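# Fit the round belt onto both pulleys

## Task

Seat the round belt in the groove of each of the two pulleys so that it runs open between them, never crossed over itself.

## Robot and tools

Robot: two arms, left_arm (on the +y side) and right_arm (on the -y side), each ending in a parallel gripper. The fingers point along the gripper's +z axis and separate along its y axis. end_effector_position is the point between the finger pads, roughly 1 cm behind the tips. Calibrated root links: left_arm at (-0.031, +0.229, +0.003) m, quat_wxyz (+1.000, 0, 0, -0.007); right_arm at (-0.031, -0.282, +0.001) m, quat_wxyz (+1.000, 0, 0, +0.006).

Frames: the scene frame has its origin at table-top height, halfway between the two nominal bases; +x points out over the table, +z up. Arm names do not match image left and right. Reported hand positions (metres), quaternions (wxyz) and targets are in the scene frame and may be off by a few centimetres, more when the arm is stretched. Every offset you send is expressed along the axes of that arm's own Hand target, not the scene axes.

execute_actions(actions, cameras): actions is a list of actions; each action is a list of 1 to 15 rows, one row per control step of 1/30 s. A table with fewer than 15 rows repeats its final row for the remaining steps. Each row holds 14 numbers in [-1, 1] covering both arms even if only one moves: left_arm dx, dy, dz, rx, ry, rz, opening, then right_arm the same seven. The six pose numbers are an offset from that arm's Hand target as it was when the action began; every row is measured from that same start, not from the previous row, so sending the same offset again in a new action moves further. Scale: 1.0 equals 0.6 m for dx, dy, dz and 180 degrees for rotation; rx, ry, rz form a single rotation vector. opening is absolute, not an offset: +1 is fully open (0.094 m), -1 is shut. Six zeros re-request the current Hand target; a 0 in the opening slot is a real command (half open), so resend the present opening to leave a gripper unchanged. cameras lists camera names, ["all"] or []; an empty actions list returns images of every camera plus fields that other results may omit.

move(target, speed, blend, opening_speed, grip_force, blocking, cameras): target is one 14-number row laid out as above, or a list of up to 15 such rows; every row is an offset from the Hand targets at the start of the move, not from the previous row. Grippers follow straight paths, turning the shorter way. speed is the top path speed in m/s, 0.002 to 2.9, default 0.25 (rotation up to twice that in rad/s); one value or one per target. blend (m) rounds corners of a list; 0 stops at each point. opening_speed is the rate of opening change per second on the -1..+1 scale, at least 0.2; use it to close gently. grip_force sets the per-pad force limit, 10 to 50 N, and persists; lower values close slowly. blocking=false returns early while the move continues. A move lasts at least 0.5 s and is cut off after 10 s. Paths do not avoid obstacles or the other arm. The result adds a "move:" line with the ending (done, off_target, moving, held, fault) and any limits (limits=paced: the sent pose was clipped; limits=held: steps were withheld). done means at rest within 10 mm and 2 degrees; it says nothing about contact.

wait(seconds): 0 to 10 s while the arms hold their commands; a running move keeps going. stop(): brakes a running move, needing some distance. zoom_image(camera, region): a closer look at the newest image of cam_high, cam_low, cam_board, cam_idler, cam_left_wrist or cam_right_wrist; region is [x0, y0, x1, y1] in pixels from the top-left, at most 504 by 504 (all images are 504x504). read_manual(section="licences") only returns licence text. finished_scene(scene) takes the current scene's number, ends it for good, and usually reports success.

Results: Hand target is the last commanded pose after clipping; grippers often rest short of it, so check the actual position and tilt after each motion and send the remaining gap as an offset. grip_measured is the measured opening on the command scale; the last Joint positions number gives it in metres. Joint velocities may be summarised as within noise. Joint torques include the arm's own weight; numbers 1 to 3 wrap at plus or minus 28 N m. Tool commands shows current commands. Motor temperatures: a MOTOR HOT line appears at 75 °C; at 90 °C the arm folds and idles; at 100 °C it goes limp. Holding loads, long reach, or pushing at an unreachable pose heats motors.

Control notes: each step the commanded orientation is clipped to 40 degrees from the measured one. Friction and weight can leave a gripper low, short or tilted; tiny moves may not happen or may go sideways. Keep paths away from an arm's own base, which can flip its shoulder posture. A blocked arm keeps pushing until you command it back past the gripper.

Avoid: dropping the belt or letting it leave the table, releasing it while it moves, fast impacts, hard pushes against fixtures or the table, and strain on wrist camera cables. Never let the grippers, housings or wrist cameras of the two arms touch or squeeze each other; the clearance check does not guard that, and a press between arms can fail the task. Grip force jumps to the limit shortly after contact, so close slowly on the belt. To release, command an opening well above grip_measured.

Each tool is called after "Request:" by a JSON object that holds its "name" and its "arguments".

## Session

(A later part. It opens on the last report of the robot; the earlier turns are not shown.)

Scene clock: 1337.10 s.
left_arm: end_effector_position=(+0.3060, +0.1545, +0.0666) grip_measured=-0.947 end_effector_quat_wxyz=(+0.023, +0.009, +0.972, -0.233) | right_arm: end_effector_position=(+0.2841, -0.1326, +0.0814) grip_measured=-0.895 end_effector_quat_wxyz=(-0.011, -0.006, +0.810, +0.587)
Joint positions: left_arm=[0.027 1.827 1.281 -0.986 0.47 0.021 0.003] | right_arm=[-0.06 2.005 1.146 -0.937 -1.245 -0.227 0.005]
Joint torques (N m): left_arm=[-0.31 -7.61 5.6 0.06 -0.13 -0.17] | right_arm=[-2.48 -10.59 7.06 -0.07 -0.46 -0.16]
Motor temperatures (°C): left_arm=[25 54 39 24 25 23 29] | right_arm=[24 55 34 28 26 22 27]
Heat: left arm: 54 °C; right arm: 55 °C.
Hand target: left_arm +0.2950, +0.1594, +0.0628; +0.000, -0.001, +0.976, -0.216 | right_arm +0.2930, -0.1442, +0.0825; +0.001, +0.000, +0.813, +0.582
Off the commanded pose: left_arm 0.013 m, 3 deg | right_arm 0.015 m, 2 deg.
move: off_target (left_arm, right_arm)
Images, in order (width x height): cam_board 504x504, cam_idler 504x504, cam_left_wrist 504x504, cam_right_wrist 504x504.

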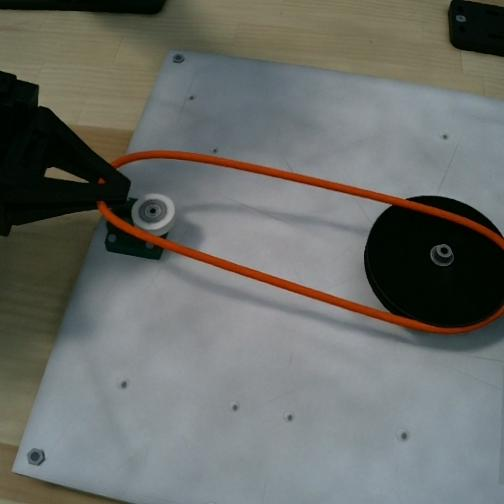

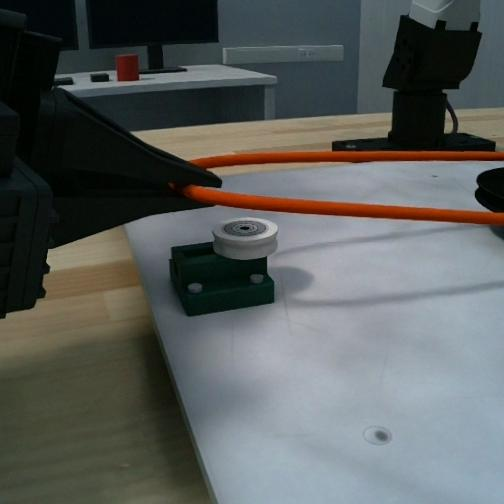

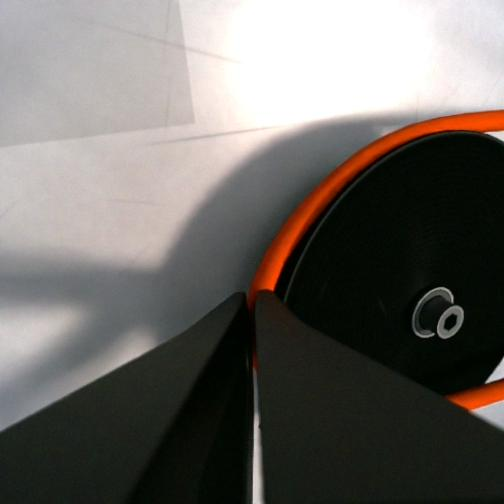

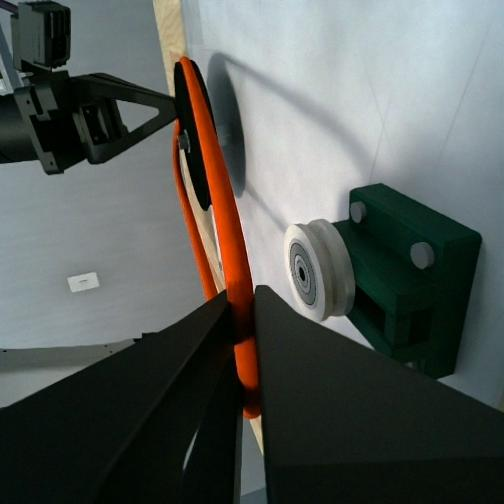

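Request:
{"name": "move", "arguments": {"target": [0.025,0,0,0,0,0,-0.96,0,-0.002,0.045,0,0,0,-0.96], "speed": 0.05, "cameras": ["cam_left_wrist","cam_board","cam_idler"]}}

Request:
{"name": "zoom_image", "arguments": {"camera": "cam_left_wrist", "region": [240, 30, 500, 320]}}

Request:
{"name": "zoom_image", "arguments": {"camera": "cam_board", "region": [344, 160, 504, 360]}}

Scene clock: 1363.87 s.
left_arm: end_effector_position=(+0.2916, +0.1541, +0.0633) grip_measured=-0.947 end_effector_quat_wxyz=(+0.014, +0.006, +0.972, -0.233) | right_arm: end_effector_position=(+0.2915, -0.1172, +0.0674) grip_measured=-0.895 end_effector_quat_wxyz=(-0.013, +0.006, +0.812, +0.583)
Joint positions: left_arm=[0.027 1.794 1.226 -0.982 0.472 0.02 0.002] | right_arm=[-0.011 2.005 1.091 -0.701 -1.246 -0.017 0.005]
Joint torques (N m): left_arm=[-0.27 -8.95 4.41 0.1 -0.14 -0.15] | right_arm=[-0.25 -13.93 4.01 0.53 -0.53 -0.09]
Heat: left arm: 54 °C; right arm: 52 °C.
Hand target: left_arm +0.2801, +0.1594, +0.0628; +0.000, -0.001, +0.976, -0.216 | right_arm +0.2930, -0.1189, +0.0727; +0.001, +0.000, +0.813, +0.582
Off the commanded pose: left_arm 0.013 m, 3 deg | right_arm 0.006 m, 2 deg.
move: off_target (left_arm)
Images, in order (width x height): cam_board 504x504, cam_idler 504x504, cam_left_wrist 504x504.

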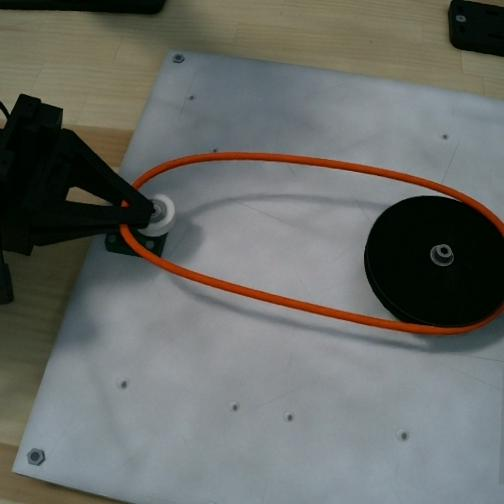

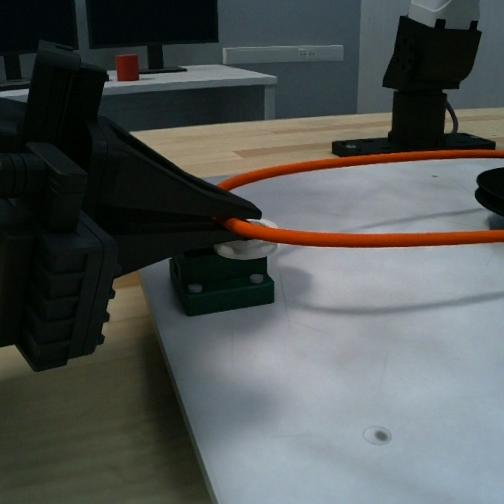

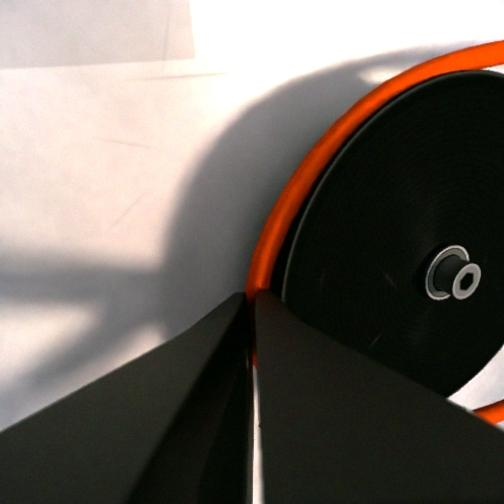

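Scaled by 1.738 from the camera's 504x504 image, which has a finer 720x720 frame.

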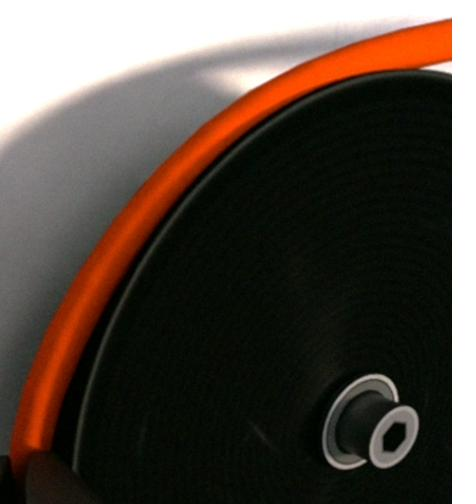

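Scaled by 2.520 from the camera's 504x504 image, which has a finer 720x720 frame.

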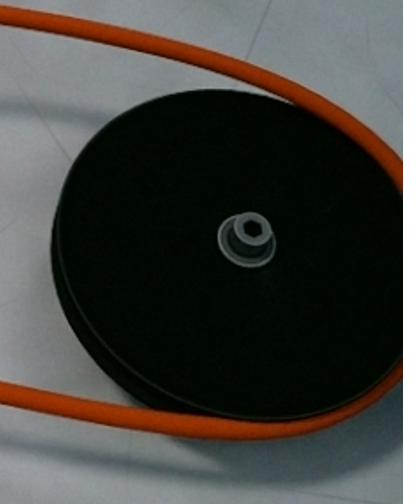

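Request:
{"name": "move", "arguments": {"target": [0.03,0.003,0.006,0,0,0,-0.96,0.01,0,0.01,0,0,0,-0.96], "speed": 0.05, "cameras": ["cam_left_wrist","cam_board","cam_idler"]}}

Request:
{"name": "zoom_image", "arguments": {"camera": "cam_left_wrist", "region": [240, 30, 500, 320]}}

Request:
{"name": "zoom_image", "arguments": {"camera": "cam_board", "region": [344, 160, 504, 360]}}

Request:
{"name": "zoom_image", "arguments": {"camera": "cam_idler", "region": [384, 120, 504, 260]}}

Scene clock: 1373.93 s.
left_arm: end_effector_position=(+0.2819, +0.1540, +0.0623) grip_measured=-0.947 end_effector_quat_wxyz=(+0.031, +0.010, +0.972, -0.233) | right_arm: end_effector_position=(+0.2854, -0.1103, +0.0658) grip_measured=-0.895 end_effector_quat_wxyz=(-0.015, +0.006, +0.809, +0.588)
Joint positions: left_arm=[0.027 1.731 1.144 -0.927 0.472 0.02 0.002] | right_arm=[0.009 1.987 1.046 -0.628 -1.257 0.035 0.005]
Joint torques (N m): left_arm=[-0.25 -8.14 4.01 -0.08 -0.13 -0.14] | right_arm=[-0.38 -14.26 3.75 0.55 -0.42 -0.06]
Heat: left arm: 54 °C; right arm: 53 °C.
Hand target: left_arm +0.2621, +0.1595, +0.0588; +0.000, -0.001, +0.976, -0.216 | right_arm +0.2871, -0.1133, +0.0708; +0.001, +0.000, +0.813, +0.582
Off the commanded pose: left_arm 0.021 m, 4 deg | right_arm 0.006 m, 2 deg.
move: off_target (left_arm)
Images, in order (width x height): cam_board 504x504, cam_idler 504x504, cam_left_wrist 504x504.

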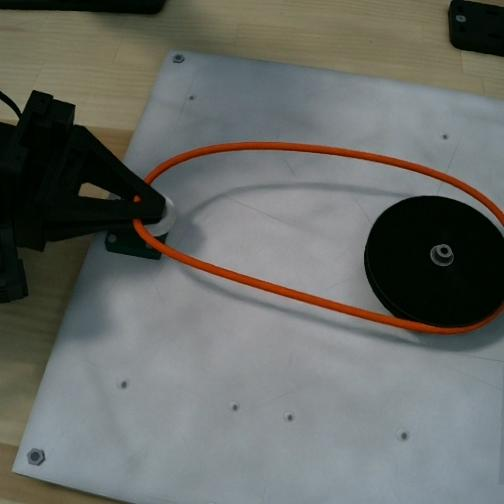

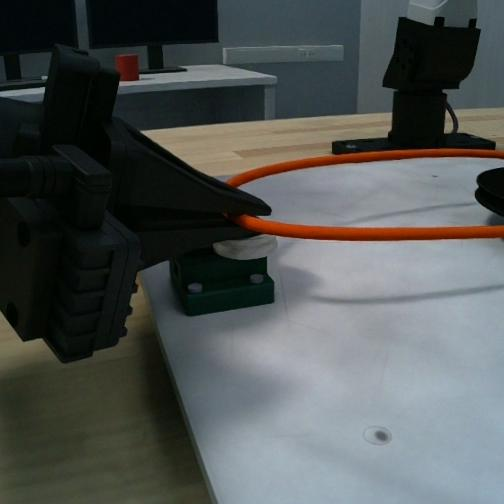

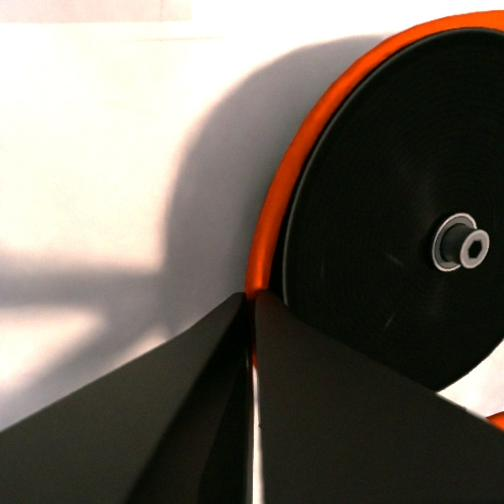

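Scaled by 1.738 from the camera's 504x504 image, which has a finer 720x720 frame.

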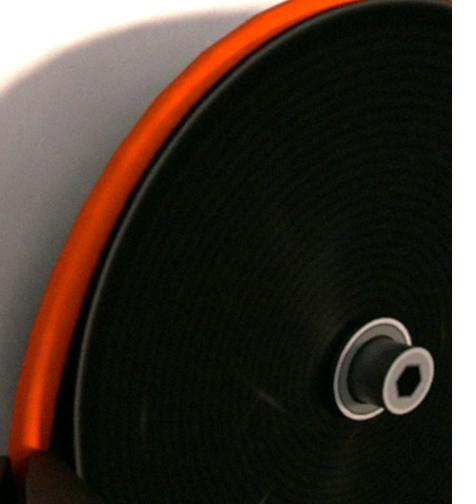

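Scaled by 2.520 from the camera's 504x504 image, which has a finer 720x720 frame.

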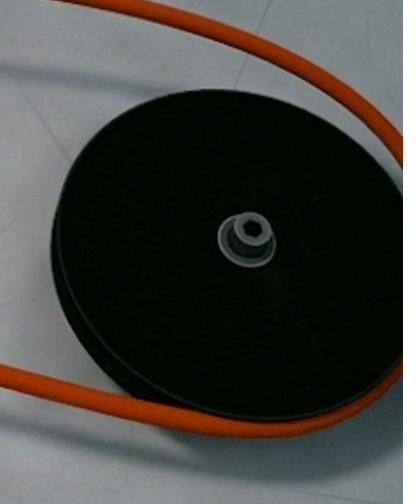

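Scaled by 3.600 from the camera's 504x504 image, which has a finer 720x720 frame.

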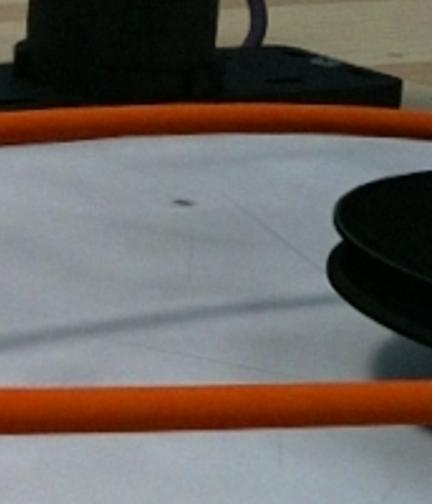

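Request:
{"name": "move", "arguments": {"target": [0,0,0,0,-0.06,0.028,-0.96,0,0,0,0,-0.018,-0.053,-0.96], "speed": 0.08, "cameras": ["cam_left_wrist","cam_board","cam_idler"]}}

Request:
{"name": "zoom_image", "arguments": {"camera": "cam_board", "region": [344, 160, 504, 360]}}

Request:
{"name": "zoom_image", "arguments": {"camera": "cam_idler", "region": [384, 120, 504, 260]}}

Scene clock: 1386.30 s.
left_arm: end_effector_position=(+0.2806, +0.1551, +0.0623) grip_measured=-0.947 end_effector_quat_wxyz=(+0.129, +0.033, +0.965, -0.226) | right_arm: end_effector_position=(+0.2851, -0.1101, +0.0659) grip_measured=-0.895 end_effector_quat_wxyz=(+0.055, -0.046, +0.806, +0.588)
Joint positions: left_arm=[0.027 1.566 0.936 -0.682 0.464 0.019 0.002] | right_arm=[0.01 1.925 0.94 -0.407 -1.258 0.037 0.005]
Joint torques (N m): left_arm=[-0.17 -7.53 4.59 0.25 -0.08 -0.13] | right_arm=[-0.42 -13.78 3.86 0.84 -0.36 -0.03]
Motor temperatures (°C): left_arm=[25 55 37 23 25 23 30] | right_arm=[24 56 34 27 26 22 27]
Heat: left arm: 55 °C; right arm: 56 °C.
Hand target: left_arm +0.2621, +0.1595, +0.0588; +0.101, +0.022, +0.971, -0.215 | right_arm +0.2870, -0.1133, +0.0707; +0.072, -0.051, +0.810, +0.579
Off the commanded pose: left_arm 0.019 m, 4 deg | right_arm 0.006 m, 2 deg.
move: off_target (left_arm)
Images, in order (width x height): cam_board 504x504, cam_idler 504x504, cam_left_wrist 504x504.

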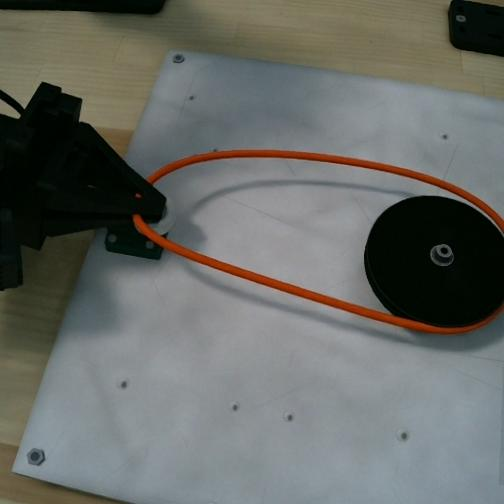

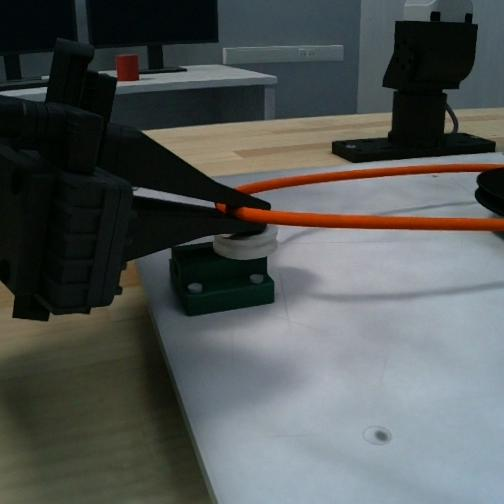

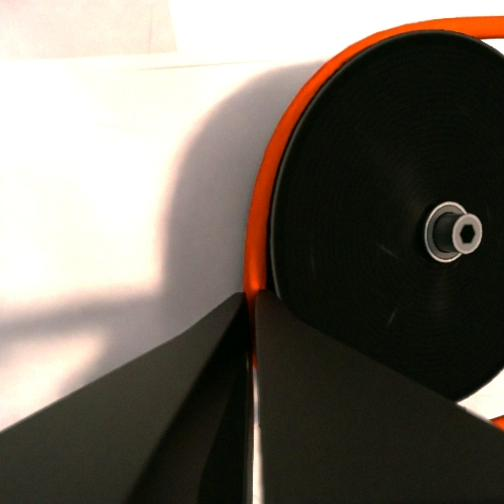

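Scaled by 2.520 from the camera's 504x504 image, which has a finer 720x720 frame.

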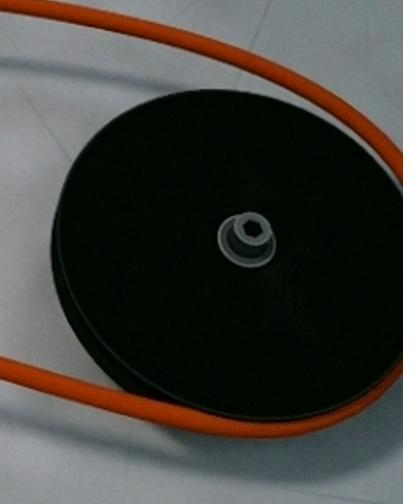

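Scaled by 3.600 from the camera's 504x504 image, which has a finer 720x720 frame.

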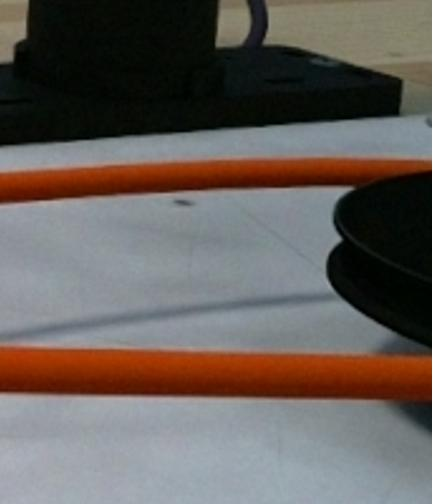

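Request:
{"name": "move", "arguments": {"target": [0,0,0,0,0,0,-0.96,0.003,-0.003,-0.052,0,0,0,-0.96], "speed": 0.05, "cameras": ["cam_left_wrist","cam_board","cam_idler","cam_right_wrist"]}}

Request:
{"name": "zoom_image", "arguments": {"camera": "cam_board", "region": [344, 160, 504, 360]}}

Request:
{"name": "zoom_image", "arguments": {"camera": "cam_idler", "region": [120, 120, 320, 320]}}

Scene clock: 1405.73 s.
left_arm: end_effector_position=(+0.2918, +0.1556, +0.0654) grip_measured=-0.948 end_effector_quat_wxyz=(+0.154, +0.038, +0.962, -0.224) | right_arm: end_effector_position=(+0.2732, -0.1256, +0.0761) grip_measured=-0.895 end_effector_quat_wxyz=(+0.057, -0.066, +0.803, +0.589)
Joint positions: left_arm=[0.027 1.566 0.936 -0.631 0.462 0.019 0.002] | right_arm=[-0.042 1.925 0.995 -0.696 -1.267 -0.235 0.005]
Joint torques (N m): left_arm=[-0.27 -7.5 4.88 -0.11 -0.04 -0.14] | right_arm=[-4.3 -10.73 7.04 0.11 -0.39 -0.14]
Motor temperatures (°C): left_arm=[25 53 37 23 24 23 30] | right_arm=[24 61 33 28 26 22 27]
Heat: left arm: 53 °C; right arm: 61 °C.
Hand target: left_arm +0.2620, +0.1595, +0.0588; +0.101, +0.022, +0.971, -0.215 | right_arm +0.2838, -0.1434, +0.0786; +0.072, -0.051, +0.810, +0.579
Off the commanded pose: left_arm 0.031 m, 6 deg | right_arm 0.021 m, 3 deg.
move: off_target (left_arm, right_arm)
Images, in order (width x height): cam_board 504x504, cam_idler 504x504, cam_left_wrist 504x504, cam_right_wrist 504x504.

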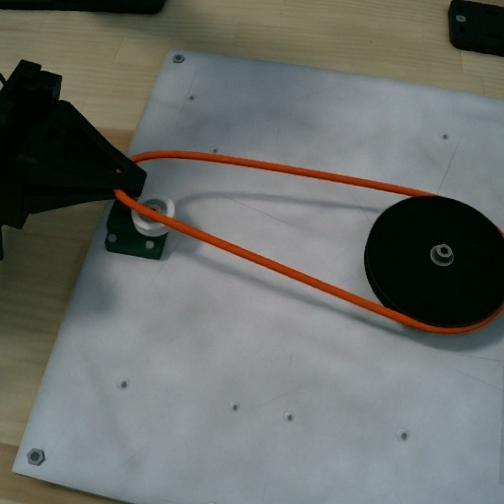

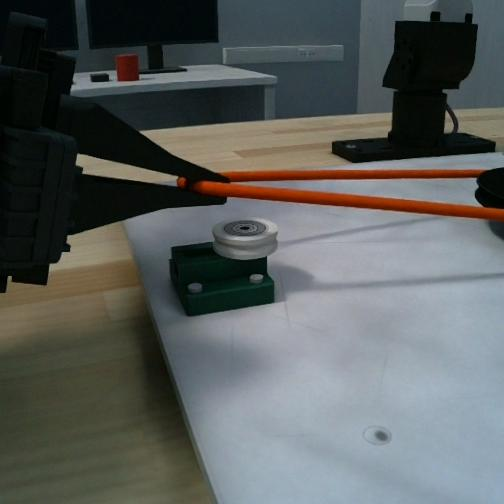

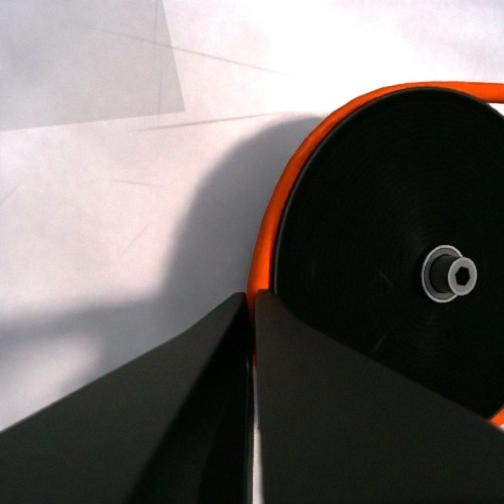

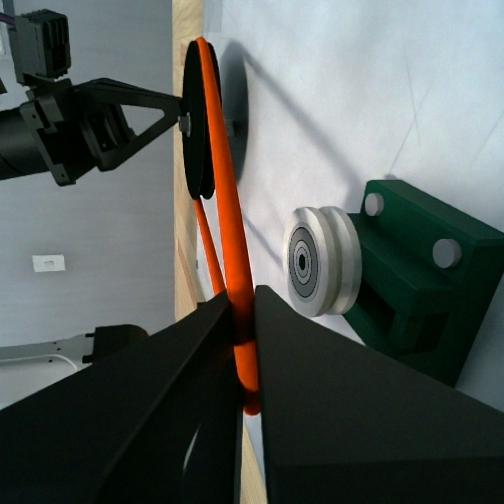

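Scaled by 2.520 from the camera's 504x504 image, which has a finer 720x720 frame.

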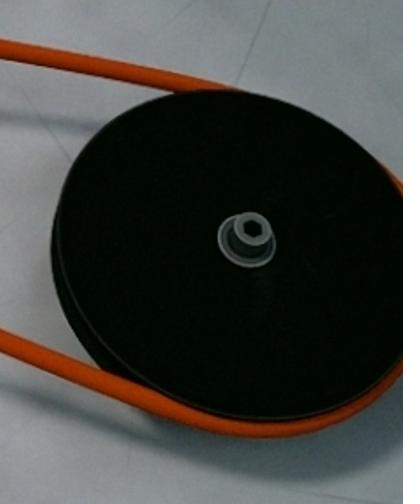

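Scaled by 2.520 from the camera's 504x504 image, which has a finer 720x720 frame.

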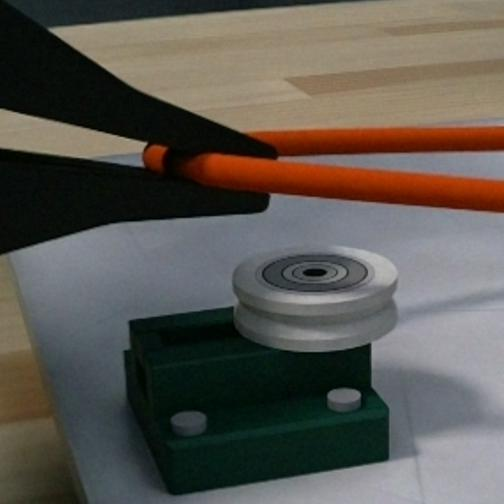

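Request:
{"name": "move", "arguments": {"target": [0,0,0,0,0,0,-0.96,-0.020,-0.011,-0.031,0,0,0,-0.97], "speed": 0.05, "cameras": ["cam_left_wrist","cam_board","cam_idler"]}}

Request:
{"name": "zoom_image", "arguments": {"camera": "cam_board", "region": [344, 160, 504, 360]}}

Request:
{"name": "zoom_image", "arguments": {"camera": "cam_idler", "region": [120, 120, 320, 320]}}

Request:
{"name": "zoom_image", "arguments": {"camera": "cam_board", "region": [70, 120, 230, 280]}}

Scene clock: 1417.00 s.
left_arm: end_effector_position=(+0.2925, +0.1556, +0.0656) grip_measured=-0.949 end_effector_quat_wxyz=(+0.155, +0.038, +0.961, -0.224) | right_arm: end_effector_position=(+0.2797, -0.1311, +0.0807) grip_measured=-0.896 end_effector_quat_wxyz=(+0.048, -0.077, +0.798, +0.596)
Joint positions: left_arm=[0.027 1.566 0.936 -0.628 0.462 0.018 0.002] | right_arm=[-0.061 1.996 1.105 -0.897 -1.275 -0.403 0.005]
Joint torques (N m): left_arm=[-0.23 -7.5 4.88 -0.13 -0.05 -0.14] | right_arm=[-7.49 -11.06 7.31 -0.09 -0.17 -0.2]
Motor temperatures (°C): left_arm=[25 52 37 23 24 23 30] | right_arm=[25 60 33 27 26 22 27]
Heat: left arm: 52 °C; right arm: 60 °C.
Hand target: left_arm +0.2620, +0.1595, +0.0588; +0.101, +0.022, +0.971, -0.215 | right_arm +0.2956, -0.1631, +0.0806; +0.072, -0.051, +0.810, +0.579
Off the commanded pose: left_arm 0.031 m, 7 deg | right_arm 0.036 m, 5 deg.
move: off_target (left_arm, right_arm)
Images, in order (width x height): cam_board 504x504, cam_idler 504x504, cam_left_wrist 504x504.

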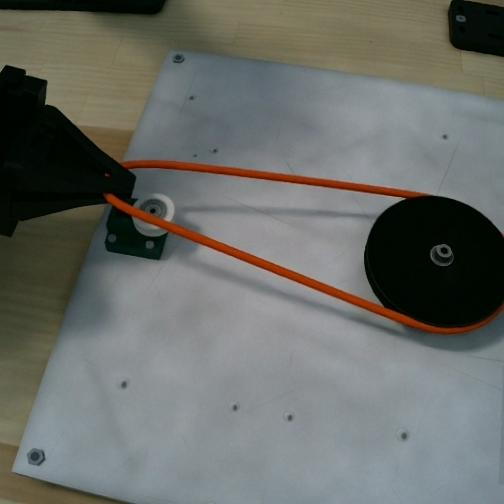

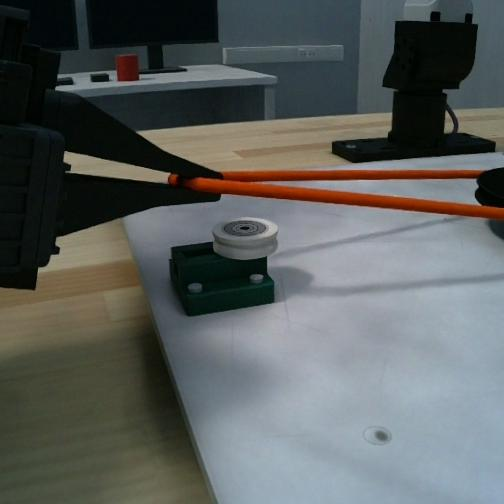

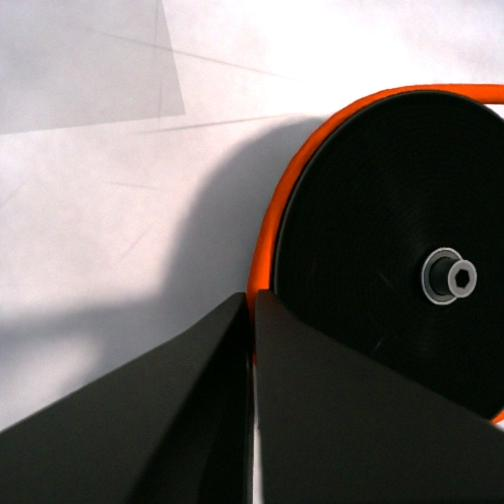

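Scaled by 2.520 from the camera's 504x504 image, which has a finer 720x720 frame.

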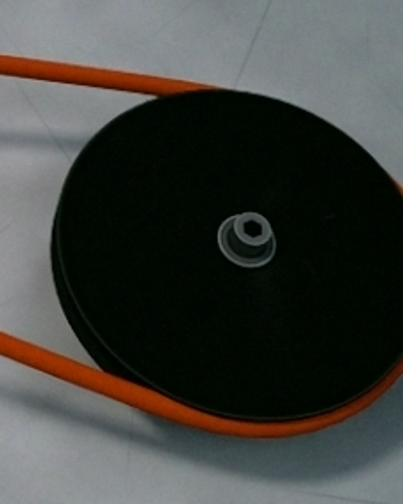

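Scaled by 2.520 from the camera's 504x504 image, which has a finer 720x720 frame.

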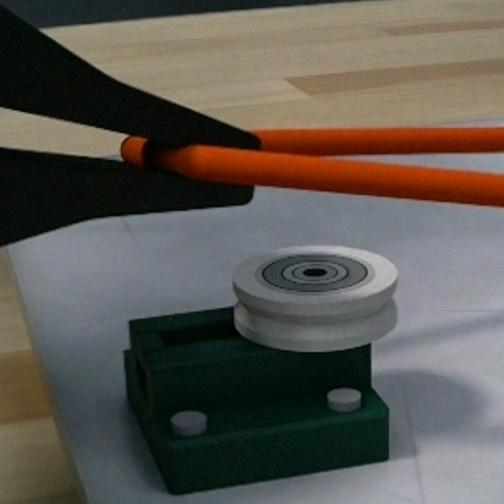

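Scaled by 3.150 from the camera's 504x504 image, which has a finer 720x720 frame.

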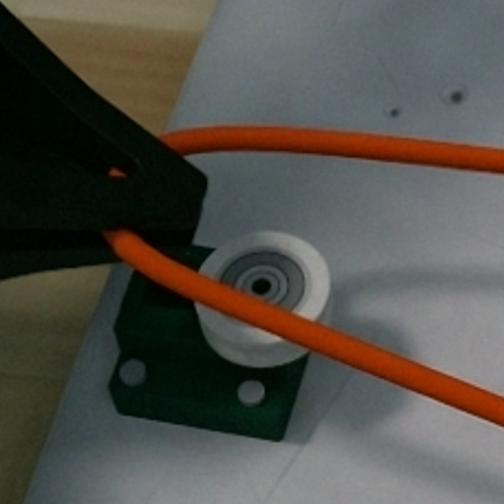

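Request:
{"name": "move", "arguments": {"target": [[0,0.004,0,0,0,0,-0.86,0,0,0.01,0,0,0,-0.97],[0,0.004,0.0,0,0,0,-0.86,0,0,0.01,0,0,0,-0.97]], "opening_speed": 0.3, "speed": 0.05, "cameras": ["cam_left_wrist","cam_board","cam_idler"]}}

Request:
{"name": "zoom_image", "arguments": {"camera": "cam_left_wrist", "region": [200, 60, 504, 320]}}

Scene clock: 1448.10 s.
left_arm: end_effector_position=(+0.2646, +0.1579, +0.0549) grip_measured=-0.862 end_effector_quat_wxyz=(+0.097, +0.022, +0.970, -0.222) | right_arm: end_effector_position=(+0.2808, -0.1333, +0.0807) grip_measured=-0.896 end_effector_quat_wxyz=(+0.043, -0.065, +0.799, +0.596)
Joint positions: left_arm=[0.031 1.565 0.922 -0.735 0.453 0.017 0.006] | right_arm=[-0.068 1.996 1.105 -0.897 -1.275 -0.379 0.005]
Joint torques (N m): left_arm=[0.44 -7.32 5.76 0.58 0.06 -0.01] | right_arm=[-5.57 -11.52 6.27 0.23 -0.2 -0.1]
Motor temperatures (°C): left_arm=[25 51 37 23 24 23 30] | right_arm=[28 56 36 27 26 22 27]
Heat: left arm: 51 °C; right arm: 56 °C.
Hand target: left_arm +0.2623, +0.1616, +0.0579; +0.101, +0.022, +0.971, -0.215 | right_arm +0.2960, -0.1575, +0.0787; +0.073, -0.051, +0.810, +0.579
Off the commanded pose: left_arm 0.005 m, 1 deg | right_arm 0.029 m, 4 deg.
move: off_target (right_arm)
Images, in order (width x height): cam_board 504x504, cam_idler 504x504, cam_left_wrist 504x504.

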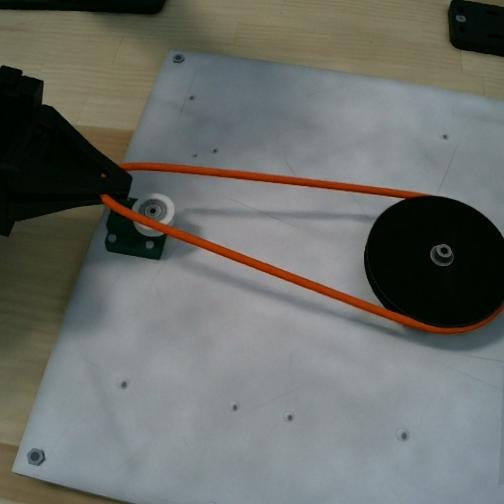

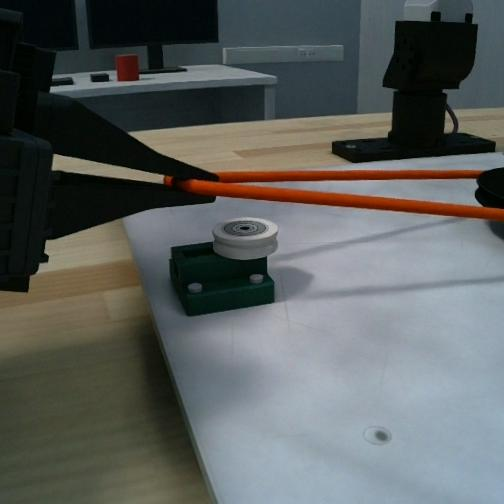

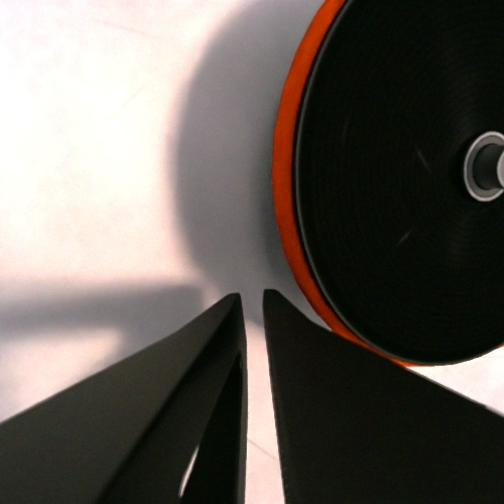

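Scaled by 1.658 from the camera's 504x504 image, which has a finer 720x720 frame.

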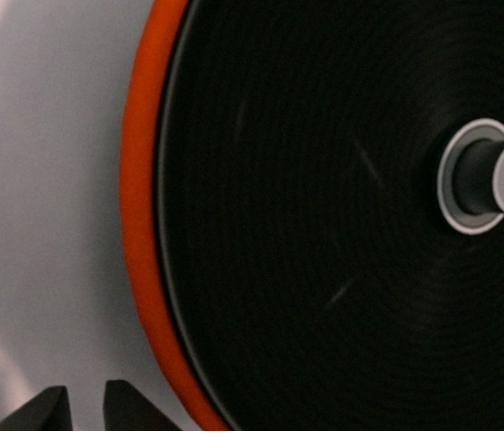

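Request:
{"name": "move", "arguments": {"target": [0,0,-0.13,0,0,0,-0.86,-0.020,-0.014,-0.030,0,0,0,-0.97], "speed": 0.06, "cameras": ["cam_right_wrist","cam_board","cam_idler"]}}

Request:
{"name": "zoom_image", "arguments": {"camera": "cam_board", "region": [70, 120, 230, 280]}}

Scene clock: 1457.10 s.
left_arm: end_effector_position=(+0.2448, +0.1942, +0.1148) grip_measured=-0.862 end_effector_quat_wxyz=(+0.084, +0.015, +0.973, -0.214) | right_arm: end_effector_position=(+0.2858, -0.1360, +0.0796) grip_measured=-0.896 end_effector_quat_wxyz=(+0.032, -0.073, +0.795, +0.601)
Joint positions: left_arm=[0.166 1.473 1.095 -1.09 0.453 0.158 0.006] | right_arm=[-0.076 2.069 1.193 -1.042 -1.275 -0.507 0.005]
Joint torques (N m): left_arm=[0.31 -6.91 8.5 0.41 0.28 0.06] | right_arm=[-9.24 -11.95 7.9 -0.14 -0.05 -0.18]
Motor temperatures (°C): left_arm=[25 51 37 23 24 23 30] | right_arm=[28 56 36 26 26 22 27]
Heat: left arm: 51 °C; right arm: 56 °C.
Hand target: left_arm +0.2476, +0.1946, +0.1270; +0.101, +0.022, +0.971, -0.215 | right_arm +0.3080, -0.1772, +0.0786; +0.072, -0.051, +0.810, +0.579
Off the commanded pose: left_arm 0.013 m, 2 deg | right_arm 0.047 m, 6 deg.
move: off_target (left_arm, right_arm)
Images, in order (width x height): cam_board 504x504, cam_idler 504x504, cam_right_wrist 504x504.

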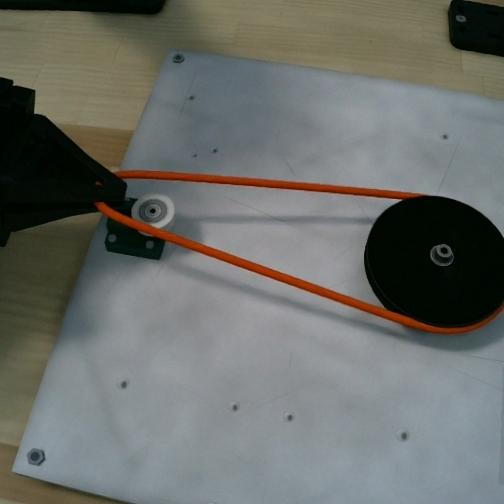

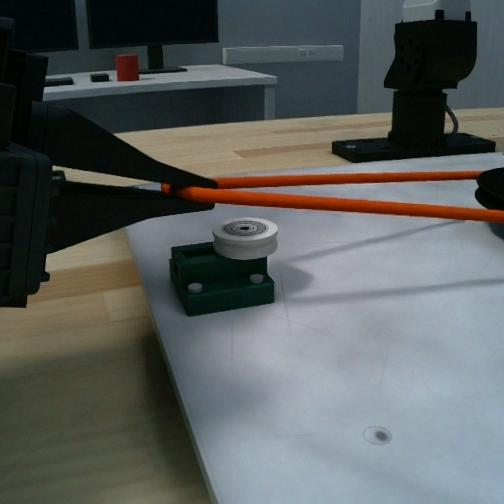

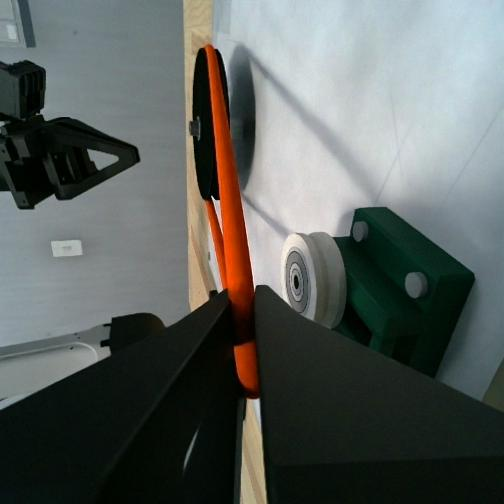

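Scaled by 3.150 from the camera's 504x504 image, which has a finer 720x720 frame.

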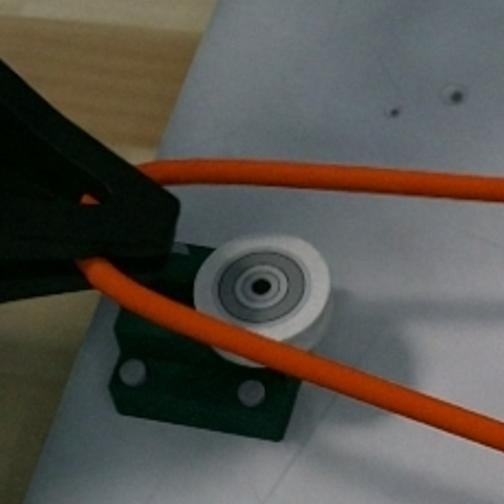

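Request:
{"name": "move", "arguments": {"target": [[0,0,0,0,0,0,-0.86,0.013,0.021,0.054,0,0,0,-0.97],[0,0,0,0,0,0,-0.86,0.013,0.021,0.054,0,0,0,-0.86]], "speed": 0.06, "cameras": ["cam_right_wrist","cam_board","cam_idler"]}}

Request:
{"name": "zoom_image", "arguments": {"camera": "cam_board", "region": [70, 120, 230, 280]}}

Scene clock: 1499.67 s.
left_arm: end_effector_position=(+0.2447, +0.1942, +0.1148) grip_measured=-0.862 end_effector_quat_wxyz=(+0.084, +0.015, +0.973, -0.214) | right_arm: end_effector_position=(+0.2941, -0.1315, +0.0725) grip_measured=-0.859 end_effector_quat_wxyz=(+0.042, -0.045, +0.801, +0.595)
Joint positions: left_arm=[0.166 1.473 1.095 -1.09 0.453 0.158 0.006] | right_arm=[-0.06 2.018 1.107 -0.776 -1.277 -0.248 0.007]
Joint torques (N m): left_arm=[0.28 -6.84 8.43 0.42 0.29 0.06] | right_arm=[-2.11 -15.65 3.96 0.47 -0.26 -0.06]
Motor temperatures (°C): left_arm=[25 52 39 23 25 23 28] | right_arm=[32 57 36 26 26 22 27]
Heat: left arm: 52 °C; right arm: 57 °C.
Hand target: left_arm +0.2477, +0.1946, +0.1270; +0.101, +0.022, +0.971, -0.215 | right_arm +0.3002, -0.1425, +0.0787; +0.072, -0.051, +0.810, +0.579
Off the commanded pose: left_arm 0.013 m, 2 deg | right_arm 0.014 m, 4 deg.
move: off_target (left_arm, right_arm); target 2's new opening was sent with right_arm's hand 0.014 m and 4 deg from that target
Images, in order (width x height): cam_board 504x504, cam_idler 504x504, cam_right_wrist 504x504.

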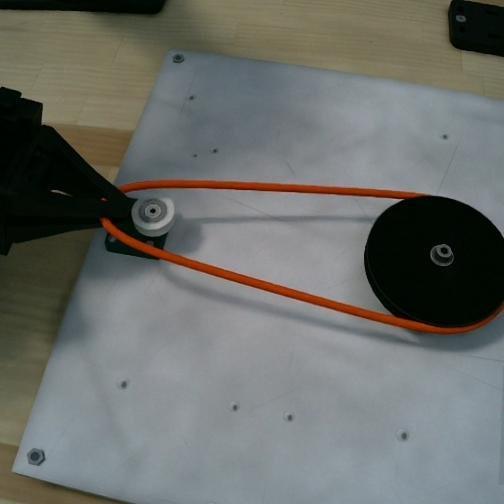

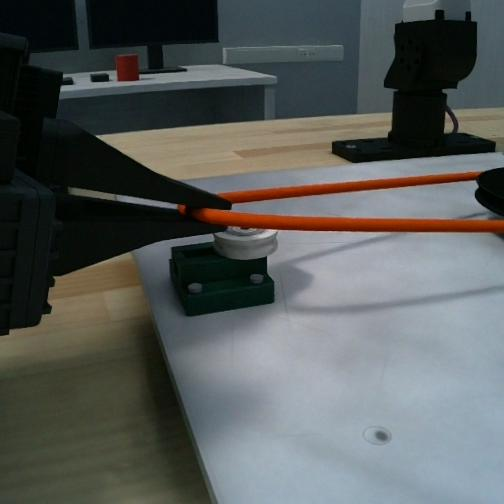

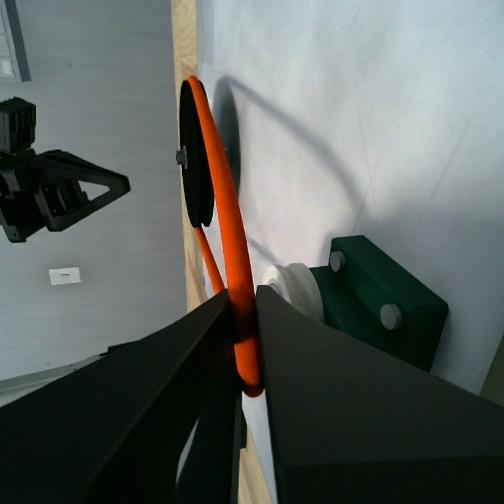

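Scaled by 3.150 from the camera's 504x504 image, which has a finer 720x720 frame.

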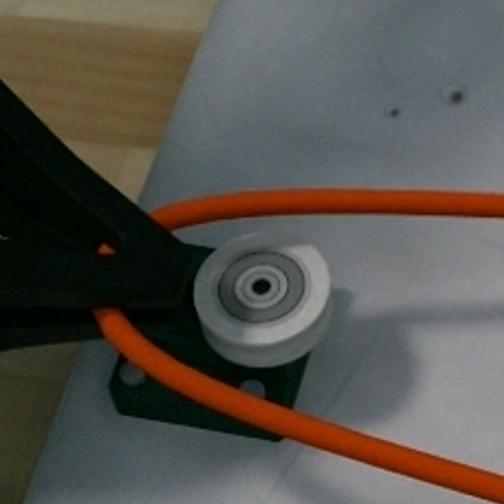

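Request:
{"name": "move", "arguments": {"target": [[0,0,0,0,0,0,-0.86,0,0,-0.02,0,0,0,-0.86],[0,0,0,0,0,0,-0.86,0,0,-0.02,0,0,0,-0.97]], "speed": 0.06, "cameras": ["cam_right_wrist","cam_board","cam_idler"]}}

Request:
{"name": "zoom_image", "arguments": {"camera": "cam_board", "region": [70, 120, 230, 280]}}

Request:
{"name": "zoom_image", "arguments": {"camera": "cam_idler", "region": [120, 120, 320, 320]}}

Scene clock: 1510.93 s.
left_arm: end_effector_position=(+0.2447, +0.1942, +0.1148) grip_measured=-0.862 end_effector_quat_wxyz=(+0.084, +0.015, +0.973, -0.214) | right_arm: end_effector_position=(+0.2885, -0.1416, +0.0728) grip_measured=-0.911 end_effector_quat_wxyz=(+0.042, -0.040, +0.803, +0.594)
Joint positions: left_arm=[0.166 1.473 1.095 -1.09 0.453 0.158 0.006] | right_arm=[-0.093 2.018 1.107 -0.858 -1.269 -0.328 0.004]
Joint torques (N m): left_arm=[0.23 -6.9 8.42 0.41 0.3 0.04] | right_arm=[-2.63 -14.32 7.1 0.11 -0.27 -0.17]
Motor temperatures (°C): left_arm=[25 51 39 23 25 23 28] | right_arm=[30 58 35 26 26 22 27]
Heat: left arm: 51 °C; right arm: 58 °C.
Hand target: left_arm +0.2477, +0.1946, +0.1270; +0.101, +0.022, +0.971, -0.215 | right_arm +0.2996, -0.1539, +0.0826; +0.072, -0.051, +0.810, +0.579
Off the commanded pose: left_arm 0.013 m, 2 deg | right_arm 0.019 m, 4 deg.
move: off_target (left_arm, right_arm); target 2's new opening was sent with right_arm's hand 0.019 m and 4 deg from that target
Images, in order (width x height): cam_board 504x504, cam_idler 504x504, cam_right_wrist 504x504.

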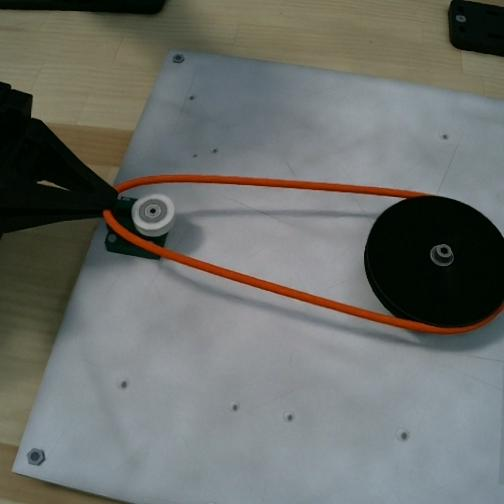

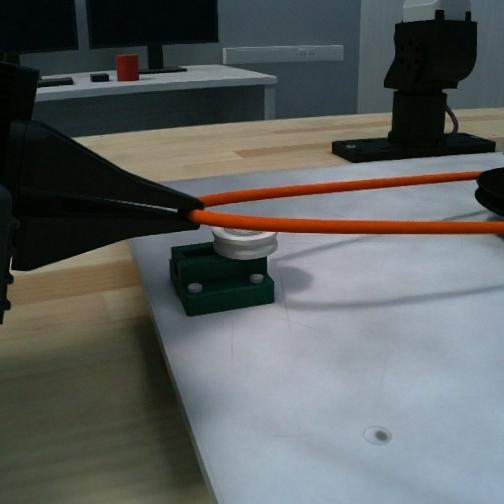

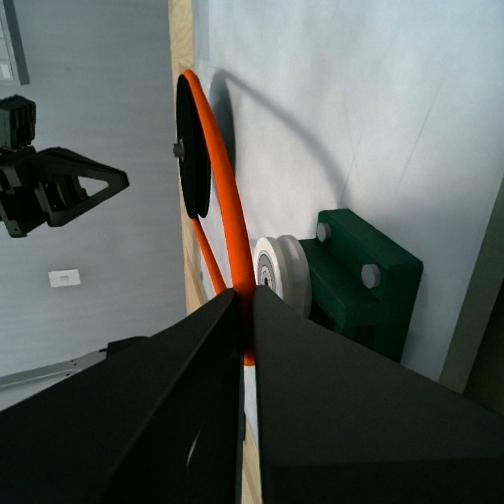

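Scaled by 3.150 from the camera's 504x504 image, which has a finer 720x720 frame.

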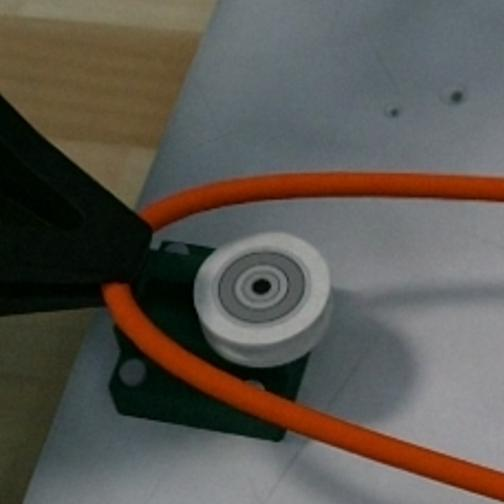

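Scaled by 2.520 from the camera's 504x504 image, which has a finer 720x720 frame.

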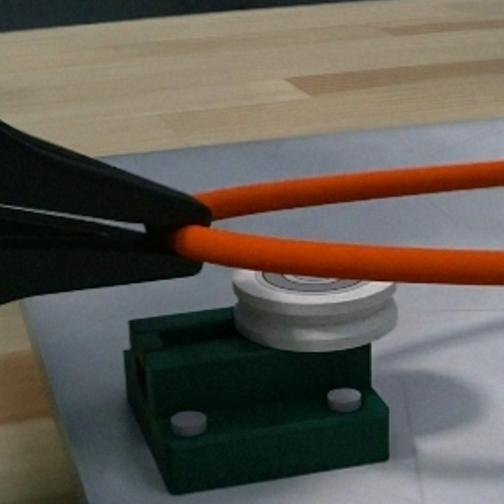

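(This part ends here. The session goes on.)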